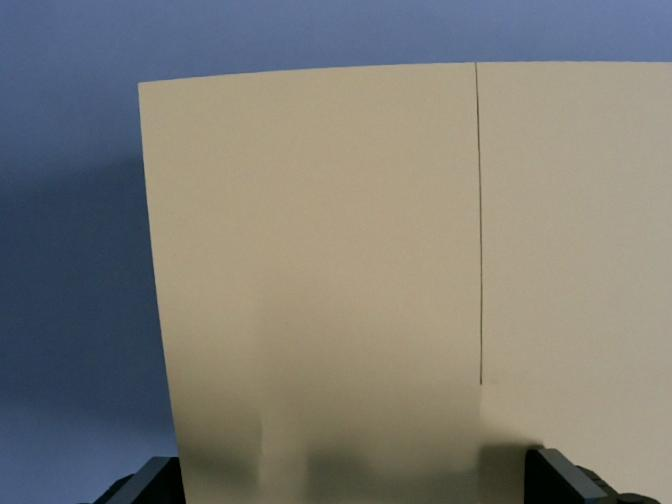

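Request:
move --arm2 '{"joints":{"joint1_rad":0.45}}' --cameras '[]'

Request:
move --arm2 '{"joints":{"gripper_m":0.072}}' --cameras '["arm2_cam_wrist"]'

Scene clock: 289.93 s.
Joint torques (N m): arm1=[-1.11 -1.26 -0.69 -11.02 -0.05 -0.21 -0.05] | arm2=[2.26 -23.12 2.36 -7.41 1.13 -0.9 0.7] | arm3=[-0.3 -0.36 -1.05 -8.24 0.23 -0.21 0.26] | arm4=[0.39 1.01 1.09 -9.01 -0.2 -0.4 -0.07] | arm5=[0.62 -0.36 -1.56 -8.77 0.25 -0.05 -0.1] | arm6=[-41.76 -35.44 -36.06 6.62 -14.86 19.35 -0.63]
Flange force (N): arm1=[1.7 -0.9 9.7] | arm2=[-6.4 0.1 -3.9] | arm3=[-0.9 -2.8 -1.0] | arm4=[4.6 2.5 5.0] | arm5=[0.1 -5.0 2.5] | arm6=[-14.6 -84.8 19.6]
move: arm2 done
Joint velocities: within noise
arm1, arm3, arm4, arm5, arm6: as last shown
arm2.joint_positions: joint1_rad=+0.450 joint2_rad=+0.929 joint3_rad=+0.000 joint4_rad=+1.038 joint5_rad=+0.165 joint6_rad=+0.863 joint7_rad=+2.056 gripper_m=+0.085
arm2.joint_status: all done
arm2.hand: x=-0.4027 y=+0.0863 z=+0.9750 quat_wxyz=(+0.026, -0.687, -0.707, +0.168) (m; scene frame)
pictures: none
No camera images: "cameras" was empty.

Scene clock: 290.90 s.
Joint torques (N m): arm1=[-1.05 -1.27 -0.61 -10.98 -0.05 -0.24 -0.03] | arm2=[13.76 2.52 10.21 1.04 5.19 -2.1 0.9] | arm3=[-0.27 -0.34 -1.08 -8.24 0.24 -0.19 0.33] | arm4=[0.36 0.99 1.07 -9.05 -0.21 -0.39 -0.07] | arm5=[0.48 -0.4 -1.56 -8.65 0.3 -0.05 -0.17] | arm6=[-40.85 -35.63 -35.25 5.19 -14.66 18.11 -0.54]
Flange force (N): arm1=[1.6 -0.7 9.4] | arm2=[-12.8 10.2 -48.7] | arm3=[-0.9 -2.7 -0.9] | arm4=[4.5 2.4 5.2] | arm5=[-0.1 -5.1 2.0] | arm6=[-12.0 -81.6 18.1]
move: arm2 done
Joint velocities: within noise
arm1, arm3, arm4: as last shown
arm2.joint_positions: joint1_rad=+0.450 joint2_rad=+0.929 joint3_rad=+0.000 joint4_rad=+1.038 joint5_rad=+0.165 joint6_rad=+0.863 joint7_rad=+2.056 gripper_m=+0.072
arm2.joint_status: all done
arm2.hand: x=-0.4027 y=+0.0863 z=+0.9750 quat_wxyz=(+0.026, -0.687, -0.707, +0.168) (m; scene frame)
arm5.joint_positions: joint1_rad=+0.000 joint2_rad=-0.400 joint3_rad=+0.000 joint4_rad=+1.500 joint5_rad=+0.000 joint6_rad=+1.970 joint7_rad=+1.571 gripper_m=+0.085
arm5.joint_status: not commanded
arm5.hand: x=+0.0543 y=-0.5325 z=+1.3081 quat_wxyz=(-0.031, +0.656, -0.754, -0.023) (m; scene frame)
arm6.joint_positions: joint1_rad=+0.553 joint2_rad=+1.250 joint3_rad=+0.000 joint4_rad=+1.000 joint5_rad=-0.446 joint6_rad=+0.892 joint7_rad=+2.318 gripper_m=+0.072
arm6.joint_status: not commanded
arm6.hand: x=-0.4076 y=-0.0619 z=+0.9848 quat_wxyz=(+0.023, +0.688, -0.704, -0.173) (m; scene frame)
pictures: arm2_cam_wrist

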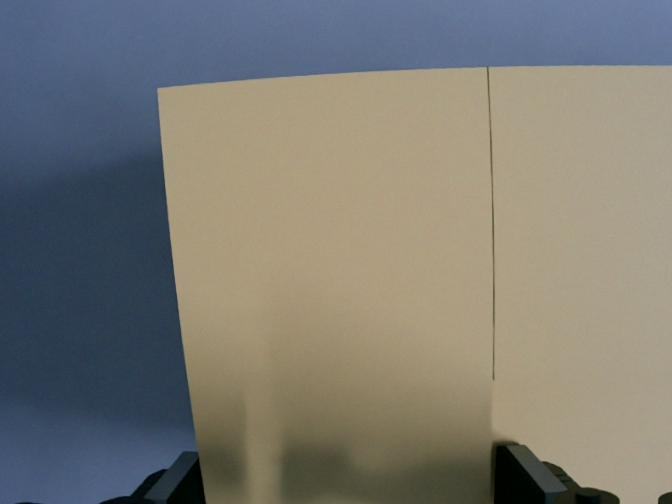

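Request:
move --arm2 '{"joints":{"joint2_rad":0.9207,"joint4_rad":1.0295,"joint6_rad":0.8792}}' --cameras '["arm2_cam_wrist"]'

Scene clock: 291.97 s.
Joint torques (N m): arm1=[-1.12 -1.3 -0.63 -10.99 -0.01 -0.23 -0.09] | arm2=[0.76 -26.77 1.34 -9.01 0.61 -0.91 0.63] | arm3=[-0.27 -0.35 -1.07 -8.25 0.21 -0.21 0.3] | arm4=[0.35 1.02 1.1 -9.06 -0.22 -0.41 -0.08] | arm5=[0.56 -0.44 -1.7 -8.82 0.3 -0.03 -0.11] | arm6=[-41.23 -34.74 -35.54 6.92 -14.59 19.28 -0.65]
Flange force (N): arm1=[1.6 -0.8 9.4] | arm2=[-4.7 -0.6 2.0] | arm3=[-0.9 -2.8 -1.0] | arm4=[4.7 2.5 5.2] | arm5=[-0.1 -5.4 2.7] | arm6=[-15.3 -83.9 18.9]
move: arm2 done
Joint velocities: within noise
arm1, arm3, arm4, arm5, arm6: as last shown
arm2.joint_positions: joint1_rad=+0.450 joint2_rad=+0.921 joint3_rad=+0.000 joint4_rad=+1.030 joint5_rad=+0.165 joint6_rad=+0.879 joint7_rad=+2.056 gripper_m=+0.072
arm2.joint_status: all done
arm2.hand: x=-0.4031 y=+0.0867 z=+0.9825 quat_wxyz=(+0.027, -0.688, -0.706, +0.168) (m; scene frame)
arm6.hand: x=-0.4076 y=-0.0619 z=+0.9849 quat_wxyz=(+0.023, +0.688, -0.704, -0.173) (m; scene frame)
pictures: arm2_cam_wrist

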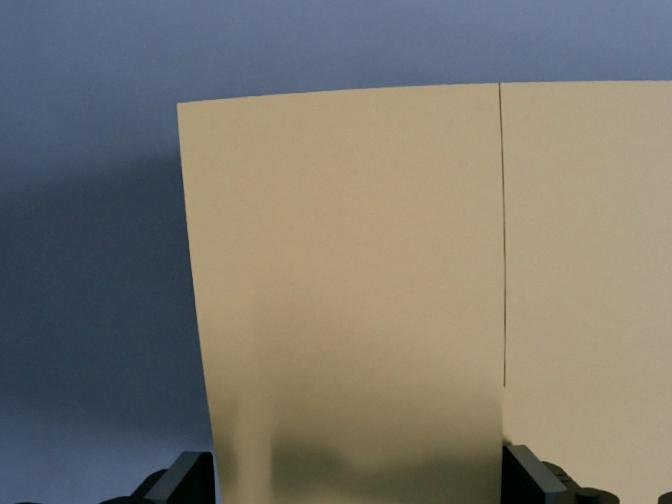

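Request:
move --arm2 '{"joints":{"joint1_rad":0.458}}' --cameras '[]'

Scene clock: 292.90 s.
Joint torques (N m): arm1=[-1.15 -1.25 -0.64 -11.04 -0.04 -0.25 -0.07] | arm2=[9.21 -27.41 7.43 -10.18 3.63 -1.34 0.7] | arm3=[-0.33 -0.36 -1.1 -8.27 0.21 -0.19 0.3] | arm4=[0.41 1.03 1.11 -9.07 -0.23 -0.41 -0.09] | arm5=[0.55 -0.29 -1.61 -8.65 0.35 -0.06 -0.15] | arm6=[-39.18 -34.42 -33.81 6.91 -13.9 18.86 -0.67]
Flange force (N): arm1=[1.7 -0.8 9.6] | arm2=[-9.4 10.8 0.0] | arm3=[-0.9 -2.9 -0.9] | arm4=[4.7 2.4 5.3] | arm5=[0.1 -5.2 2.0] | arm6=[-16.4 -81.0 19.2]
move: arm2 done
Joint velocities: arm1=[within noise] | arm2=[0.001 0.001 0 0 0.001 -0.005 0] | arm3=[within noise] | arm4=[within noise] | arm5=[within noise] | arm6=[within noise]
arm1, arm3, arm4, arm5, arm6: as last shown
arm2.joint_positions: joint1_rad=+0.458 joint2_rad=+0.921 joint3_rad=+0.000 joint4_rad=+1.029 joint5_rad=+0.165 joint6_rad=+0.879 joint7_rad=+2.056 gripper_m=+0.072
arm2.joint_status: all done
arm2.hand: x=-0.4077 y=+0.0901 z=+0.9826 quat_wxyz=(+0.027, -0.690, -0.703, +0.168) (m; scene frame)
arm6.hand: x=-0.4076 y=-0.0619 z=+0.9848 quat_wxyz=(+0.023, +0.688, -0.704, -0.173) (m; scene frame)
pictures: none
No camera images: "cameras" was empty.

Request:
move --arm6 '{"joints":{"joint1_rad":0.5604,"joint2_rad":1.2573,"joint4_rad":0.9857,"joint5_rad":-0.4432,"joint6_rad":0.9001,"joint7_rad":2.3204}}' --cameras '[]'

Request:
move --arm6 '{"joints":{"joint1_rad":0.5674,"joint2_rad":1.265,"joint4_rad":0.9716,"joint5_rad":-0.4403,"joint6_rad":0.9082,"joint7_rad":2.323}}' --cameras '["arm2_cam_wrist","arm6_cam_wrist"]'

Scene clock: 294.53 s.
Joint torques (N m): arm1=[-1.14 -1.3 -0.58 -10.99 -0.03 -0.22 -0.03] | arm2=[20.22 -28.93 15.59 -17.41 7.75 -6.12 0.31] | arm3=[-0.32 -0.3 -1.09 -8.22 0.21 -0.23 0.32] | arm4=[0.39 1.01 1.05 -9.04 -0.22 -0.4 -0.06] | arm5=[0.66 -0.36 -1.64 -8.71 0.35 -0.06 -0.16] | arm6=[-30.91 -29.36 -26.14 2.81 -11.28 12.75 -0.37]
Flange force (N): arm1=[1.6 -0.5 9.5] | arm2=[-2.3 34.2 -9.9] | arm3=[-0.8 -2.8 -1.1] | arm4=[4.6 2.3 5.2] | arm5=[0.0 -5.3 2.2] | arm6=[-8.3 -58.9 6.0]
move: arm6 done
Joint velocities: within noise
arm1.joint_positions: joint1_rad=+0.000 joint2_rad=-0.400 joint3_rad=+0.000 joint4_rad=+1.500 joint5_rad=+0.000 joint6_rad=+1.970 joint7_rad=+1.571 gripper_m=+0.085
arm1.joint_status: not commanded
arm1.hand: x=-0.7400 y=+0.4972 z=+1.5122 quat_wxyz=(-0.027, -0.671, -0.741, +0.016) (m; scene frame)
arm2.joint_positions: joint1_rad=+0.458 joint2_rad=+0.921 joint3_rad=+0.000 joint4_rad=+1.030 joint5_rad=+0.165 joint6_rad=+0.879 joint7_rad=+2.056 gripper_m=+0.072
arm2.joint_status: not commanded
arm2.hand: x=-0.4076 y=+0.0901 z=+0.9825 quat_wxyz=(+0.027, -0.690, -0.703, +0.168) (m; scene frame)
arm3, arm4, arm5: as last shown
arm6.joint_positions: joint1_rad=+0.560 joint2_rad=+1.257 joint3_rad=+0.000 joint4_rad=+0.986 joint5_rad=-0.443 joint6_rad=+0.900 joint7_rad=+2.320 gripper_m=+0.072
arm6.joint_status: all done
arm6.hand: x=-0.4025 y=-0.0623 z=+0.9833 quat_wxyz=(+0.023, +0.688, -0.704, -0.173) (m; scene frame)
pictures: none
No camera images: "cameras" was empty.

Scene clock: 295.07 s.
Joint torques (N m): arm1=[-1.1 -1.28 -0.59 -10.97 -0.05 -0.24 -0.05] | arm2=[31.43 -31.2 23.94 -24.35 11.86 -10.31 0.09] | arm3=[-0.32 -0.35 -1.07 -8.21 0.23 -0.23 0.28] | arm4=[0.38 0.99 1.06 -9.08 -0.24 -0.39 -0.09] | arm5=[0.49 -0.27 -1.57 -8.76 0.29 -0.07 -0.12] | arm6=[-21.21 -25.96 -17.61 -1.14 -8.22 7.03 -0.1]
Flange force (N): arm1=[1.6 -0.6 9.3] | arm2=[3.4 57.4 -17.6] | arm3=[-0.9 -2.8 -1.2] | arm4=[4.6 2.2 5.3] | arm5=[0.3 -5.0 2.5] | arm6=[-3.1 -37.0 -2.9]
move: arm6 done
Joint velocities: within noise
arm1, arm2, arm5: as last shown
arm2.hand: x=-0.4076 y=+0.0901 z=+0.9824 quat_wxyz=(+0.027, -0.690, -0.703, +0.168) (m; scene frame)
arm3.joint_positions: joint1_rad=+0.428 joint2_rad=-0.420 joint3_rad=-0.114 joint4_rad=+1.539 joint5_rad=-0.034 joint6_rad=+1.985 joint7_rad=+1.341 gripper_m=+0.085
arm3.joint_status: not commanded
arm3.hand: x=+0.7696 y=+0.5907 z=+1.1089 quat_wxyz=(-0.006, -0.869, -0.495, +0.016) (m; scene frame)
arm4.joint_positions: joint1_rad=-0.423 joint2_rad=-0.413 joint3_rad=-0.036 joint4_rad=+1.450 joint5_rad=-0.024 joint6_rad=+1.972 joint7_rad=+1.392 gripper_m=+0.085
arm4.joint_status: not commanded
arm4.hand: x=+0.7699 y=-0.5637 z=+1.1754 quat_wxyz=(-0.024, +0.804, -0.591, -0.054) (m; scene frame)
arm6.joint_positions: joint1_rad=+0.567 joint2_rad=+1.265 joint3_rad=+0.000 joint4_rad=+0.972 joint5_rad=-0.440 joint6_rad=+0.908 joint7_rad=+2.323 gripper_m=+0.072
arm6.joint_status: all done
arm6.hand: x=-0.3975 y=-0.0626 z=+0.9818 quat_wxyz=(+0.023, +0.688, -0.704, -0.173) (m; scene frame)
pictures: arm2_cam_wrist, arm6_cam_wrist

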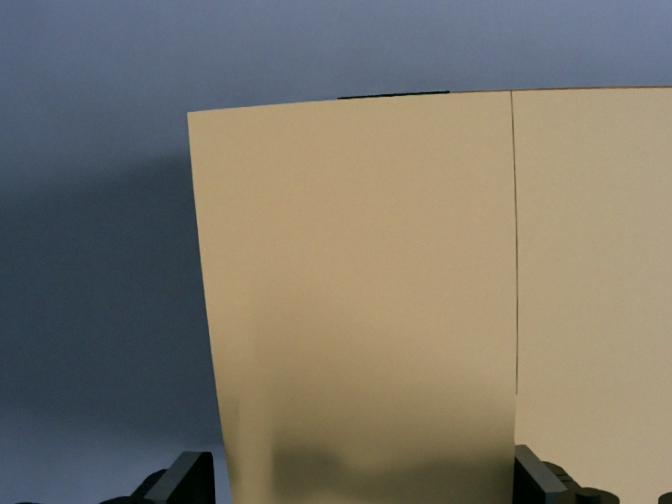

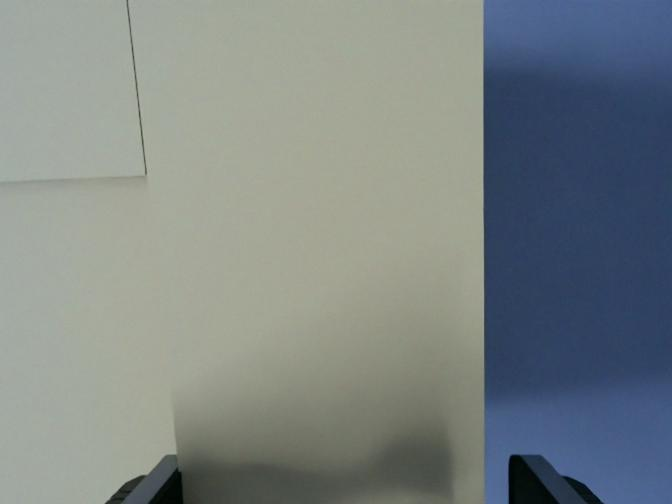

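Request:
move --arm6 '{"joints":{"joint1_rad":0.5772,"joint2_rad":1.2757,"joint4_rad":0.9519,"joint5_rad":-0.4363,"joint6_rad":0.9194,"joint7_rad":2.3266}}' --cameras '[]'

Scene clock: 299.30 s.
Joint torques (N m): arm1=[-1.1 -1.32 -0.67 -10.97 -0.04 -0.25 -0.05] | arm2=[43.67 -34.99 33.25 -24.99 16.24 -9.16 0.36] | arm3=[-0.31 -0.33 -1.13 -8.22 0.21 -0.2 0.3] | arm4=[0.37 1 1.11 -9.03 -0.22 -0.41 -0.08] | arm5=[0.58 -0.24 -1.49 -8.77 0.29 -0.09 -0.11] | arm6=[-6.08 -30.88 -5.24 -3.94 -3.46 4.25 -0.25]
Flange force (N): arm1=[1.5 -0.9 9.3] | arm2=[-8.4 71.0 -12.7] | arm3=[-0.9 -3.0 -1.0] | arm4=[4.6 2.5 5.1] | arm5=[0.4 -4.7 2.5] | arm6=[-9.5 -19.1 10.0]
move: arm6 done
Joint velocities: within noise
arm1, arm3, arm4, arm5: as last shown
arm2.joint_positions: joint1_rad=+0.458 joint2_rad=+0.921 joint3_rad=+0.000 joint4_rad=+1.029 joint5_rad=+0.165 joint6_rad=+0.879 joint7_rad=+2.056 gripper_m=+0.072
arm2.joint_status: not commanded
arm2.hand: x=-0.4080 y=+0.0901 z=+0.9826 quat_wxyz=(+0.028, -0.691, -0.703, +0.168) (m; scene frame)
arm6.joint_positions: joint1_rad=+0.577 joint2_rad=+1.276 joint3_rad=+0.000 joint4_rad=+0.952 joint5_rad=-0.436 joint6_rad=+0.919 joint7_rad=+2.327 gripper_m=+0.072
arm6.joint_status: all done
arm6.hand: x=-0.3905 y=-0.0632 z=+0.9797 quat_wxyz=(+0.023, +0.688, -0.704, -0.172) (m; scene frame)
pictures: none
No camera images: "cameras" was empty.

Request:
move --cameras '["cam_high","arm2_cam_wrist","arm6_cam_wrist"]'

Scene clock: 304.57 s.
Joint torques (N m): arm1=[-1.14 -1.3 -0.63 -10.96 -0.07 -0.24 -0.06] | arm2=[42.61 -35.19 31.99 -24.17 15.75 -8.58 0.39] | arm3=[-0.29 -0.4 -1.1 -8.23 0.19 -0.21 0.32] | arm4=[0.36 1 1.08 -9.04 -0.23 -0.4 -0.08] | arm5=[0.52 -0.23 -1.6 -8.74 0.32 0 -0.13] | arm6=[-8.15 -31.58 -7.17 -2.94 -4.18 5.64 -0.33]
Flange force (N): arm1=[1.6 -0.8 9.3] | arm2=[-10.0 68.4 -10.9] | arm3=[-1.0 -2.8 -1.1] | arm4=[4.6 2.4 5.2] | arm5=[0.3 -5.1 2.6] | arm6=[-11.0 -24.1 12.1]
Joint velocities: within noise
arm1.joint_positions: joint1_rad=+0.000 joint2_rad=-0.400 joint3_rad=+0.000 joint4_rad=+1.500 joint5_rad=+0.000 joint6_rad=+1.970 joint7_rad=+1.571 gripper_m=+0.085
arm1.joint_status: not commanded
arm1.hand: x=-0.7400 y=+0.4972 z=+1.5122 quat_wxyz=(-0.027, -0.671, -0.741, +0.016) (m; scene frame)
arm2.joint_positions: joint1_rad=+0.458 joint2_rad=+0.921 joint3_rad=+0.000 joint4_rad=+1.029 joint5_rad=+0.165 joint6_rad=+0.879 joint7_rad=+2.056 gripper_m=+0.072
arm2.joint_status: not commanded
arm2.hand: x=-0.4078 y=+0.0901 z=+0.9826 quat_wxyz=(+0.028, -0.690, -0.703, +0.168) (m; scene frame)
arm3.joint_positions: joint1_rad=+0.428 joint2_rad=-0.420 joint3_rad=-0.114 joint4_rad=+1.539 joint5_rad=-0.034 joint6_rad=+1.985 joint7_rad=+1.341 gripper_m=+0.085
arm3.joint_status: not commanded
arm3.hand: x=+0.7696 y=+0.5907 z=+1.1089 quat_wxyz=(-0.006, -0.869, -0.495, +0.016) (m; scene frame)
arm4.joint_positions: joint1_rad=-0.423 joint2_rad=-0.413 joint3_rad=-0.036 joint4_rad=+1.450 joint5_rad=-0.024 joint6_rad=+1.972 joint7_rad=+1.392 gripper_m=+0.085
arm4.joint_status: not commanded
arm4.hand: x=+0.7699 y=-0.5637 z=+1.1754 quat_wxyz=(-0.024, +0.804, -0.591, -0.054) (m; scene frame)
arm5.joint_positions: joint1_rad=+0.000 joint2_rad=-0.400 joint3_rad=+0.000 joint4_rad=+1.500 joint5_rad=+0.000 joint6_rad=+1.970 joint7_rad=+1.571 gripper_m=+0.085
arm5.joint_status: not commanded
arm5.hand: x=+0.0543 y=-0.5325 z=+1.3081 quat_wxyz=(-0.031, +0.656, -0.754, -0.023) (m; scene frame)
arm6.joint_positions: joint1_rad=+0.577 joint2_rad=+1.276 joint3_rad=+0.000 joint4_rad=+0.952 joint5_rad=-0.436 joint6_rad=+0.919 joint7_rad=+2.327 gripper_m=+0.072
arm6.joint_status: all done
arm6.hand: x=-0.3905 y=-0.0632 z=+0.9797 quat_wxyz=(+0.023, +0.688, -0.704, -0.172) (m; scene frame)
pictures: arm2_cam_wrist, arm6_cam_wrist, cam_high

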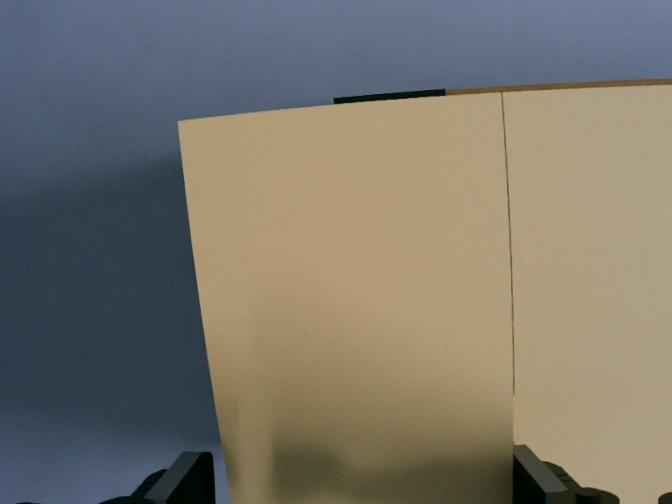

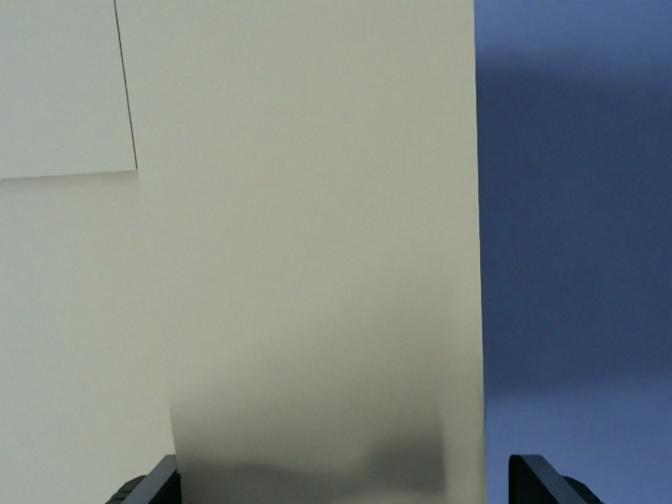

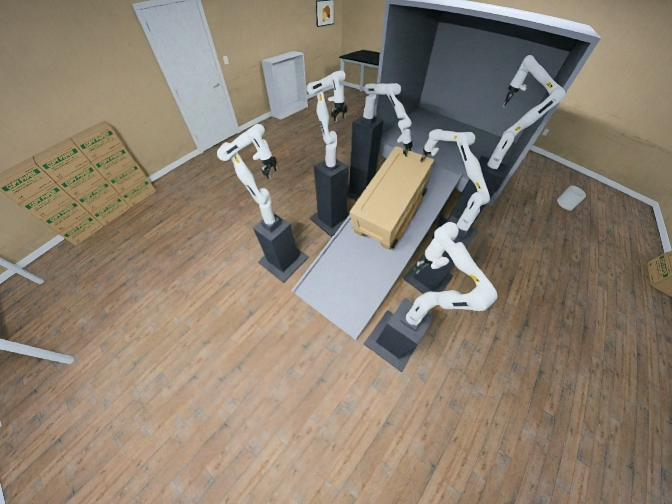

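Request:
move --arm6 '{"joints":{"joint1_rad":0.584}}' --arm5 '{"joints":{"joint1_rad":-0.6933,"joint2_rad":0.5,"joint4_rad":1.1,"joint5_rad":-0.1367,"joint6_rad":1.35,"joint7_rad":1.0214}}' --cameras '["arm2_cam_wrist"]'

Request:
move --arm6 '{"joints":{"gripper_m":0.085}}' --cameras '["arm2_cam_wrist","arm6_cam_wrist"]'

Scene clock: 310.13 s.
Joint torques (N m): arm1=[-1.07 -1.3 -0.63 -10.99 -0.04 -0.23 -0.09] | arm2=[45.2 -36.21 33.85 -24.39 16.54 -8.32 0.4] | arm3=[-0.28 -0.4 -1.1 -8.2 0.23 -0.22 0.28] | arm4=[0.41 1.04 1.13 -9.08 -0.23 -0.41 -0.1] | arm5=[0.65 -16.55 -1.27 -10.06 -0.05 -0.33 -0.16] | arm6=[-6.42 -29.91 -5.66 -1.79 -3.35 5.81 -0.42]
Flange force (N): arm1=[1.6 -0.9 9.4] | arm2=[-12.4 71.4 -9.5] | arm3=[-1.0 -2.9 -1.2] | arm4=[4.7 2.4 5.3] | arm5=[3.9 -1.9 1.6] | arm6=[-13.7 -22.0 11.4]
move: arm5 time_out; arm6 done
Joint velocities: within noise
arm1, arm2, arm3, arm4: as last shown
arm5.joint_positions: joint1_rad=-0.609 joint2_rad=+0.391 joint3_rad=+0.000 joint4_rad=+1.149 joint5_rad=-0.120 joint6_rad=+1.425 joint7_rad=+1.088 gripper_m=+0.085
arm5.joint_status: joint1_rad time_out (moved -0.609 of -0.693); joint2_rad time_out (moved +0.791 of +0.900); joint4_rad time_out (moved -0.351 of -0.400); joint5_rad time_out (moved -0.120 of -0.137); joint6_rad time_out (moved -0.545 of -0.620); joint7_rad time_out (moved -0.483 of -0.550)
arm5.hand: x=-0.2388 y=-0.1993 z=+1.1825 quat_wxyz=(+0.026, +0.697, -0.710, -0.101) (m; scene frame)
arm6.joint_positions: joint1_rad=+0.584 joint2_rad=+1.276 joint3_rad=+0.000 joint4_rad=+0.952 joint5_rad=-0.436 joint6_rad=+0.919 joint7_rad=+2.327 gripper_m=+0.072
arm6.joint_status: all done
arm6.hand: x=-0.3863 y=-0.0650 z=+0.9797 quat_wxyz=(+0.022, +0.686, -0.707, -0.173) (m; scene frame)
pictures: arm2_cam_wrist
joint command not followed: on one or more control steps a check withheld the commanded joint targets of the arm5 arm, and it was not sent them on those steps.
cause: the commanded joint targets, or the way to them, would bring a part of the robot too close to another arm (the arm6 arm).

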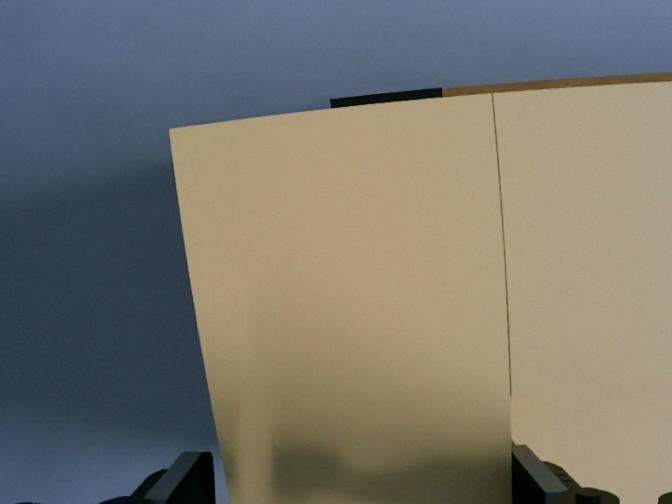

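not run: a stop came earlier in this reply.


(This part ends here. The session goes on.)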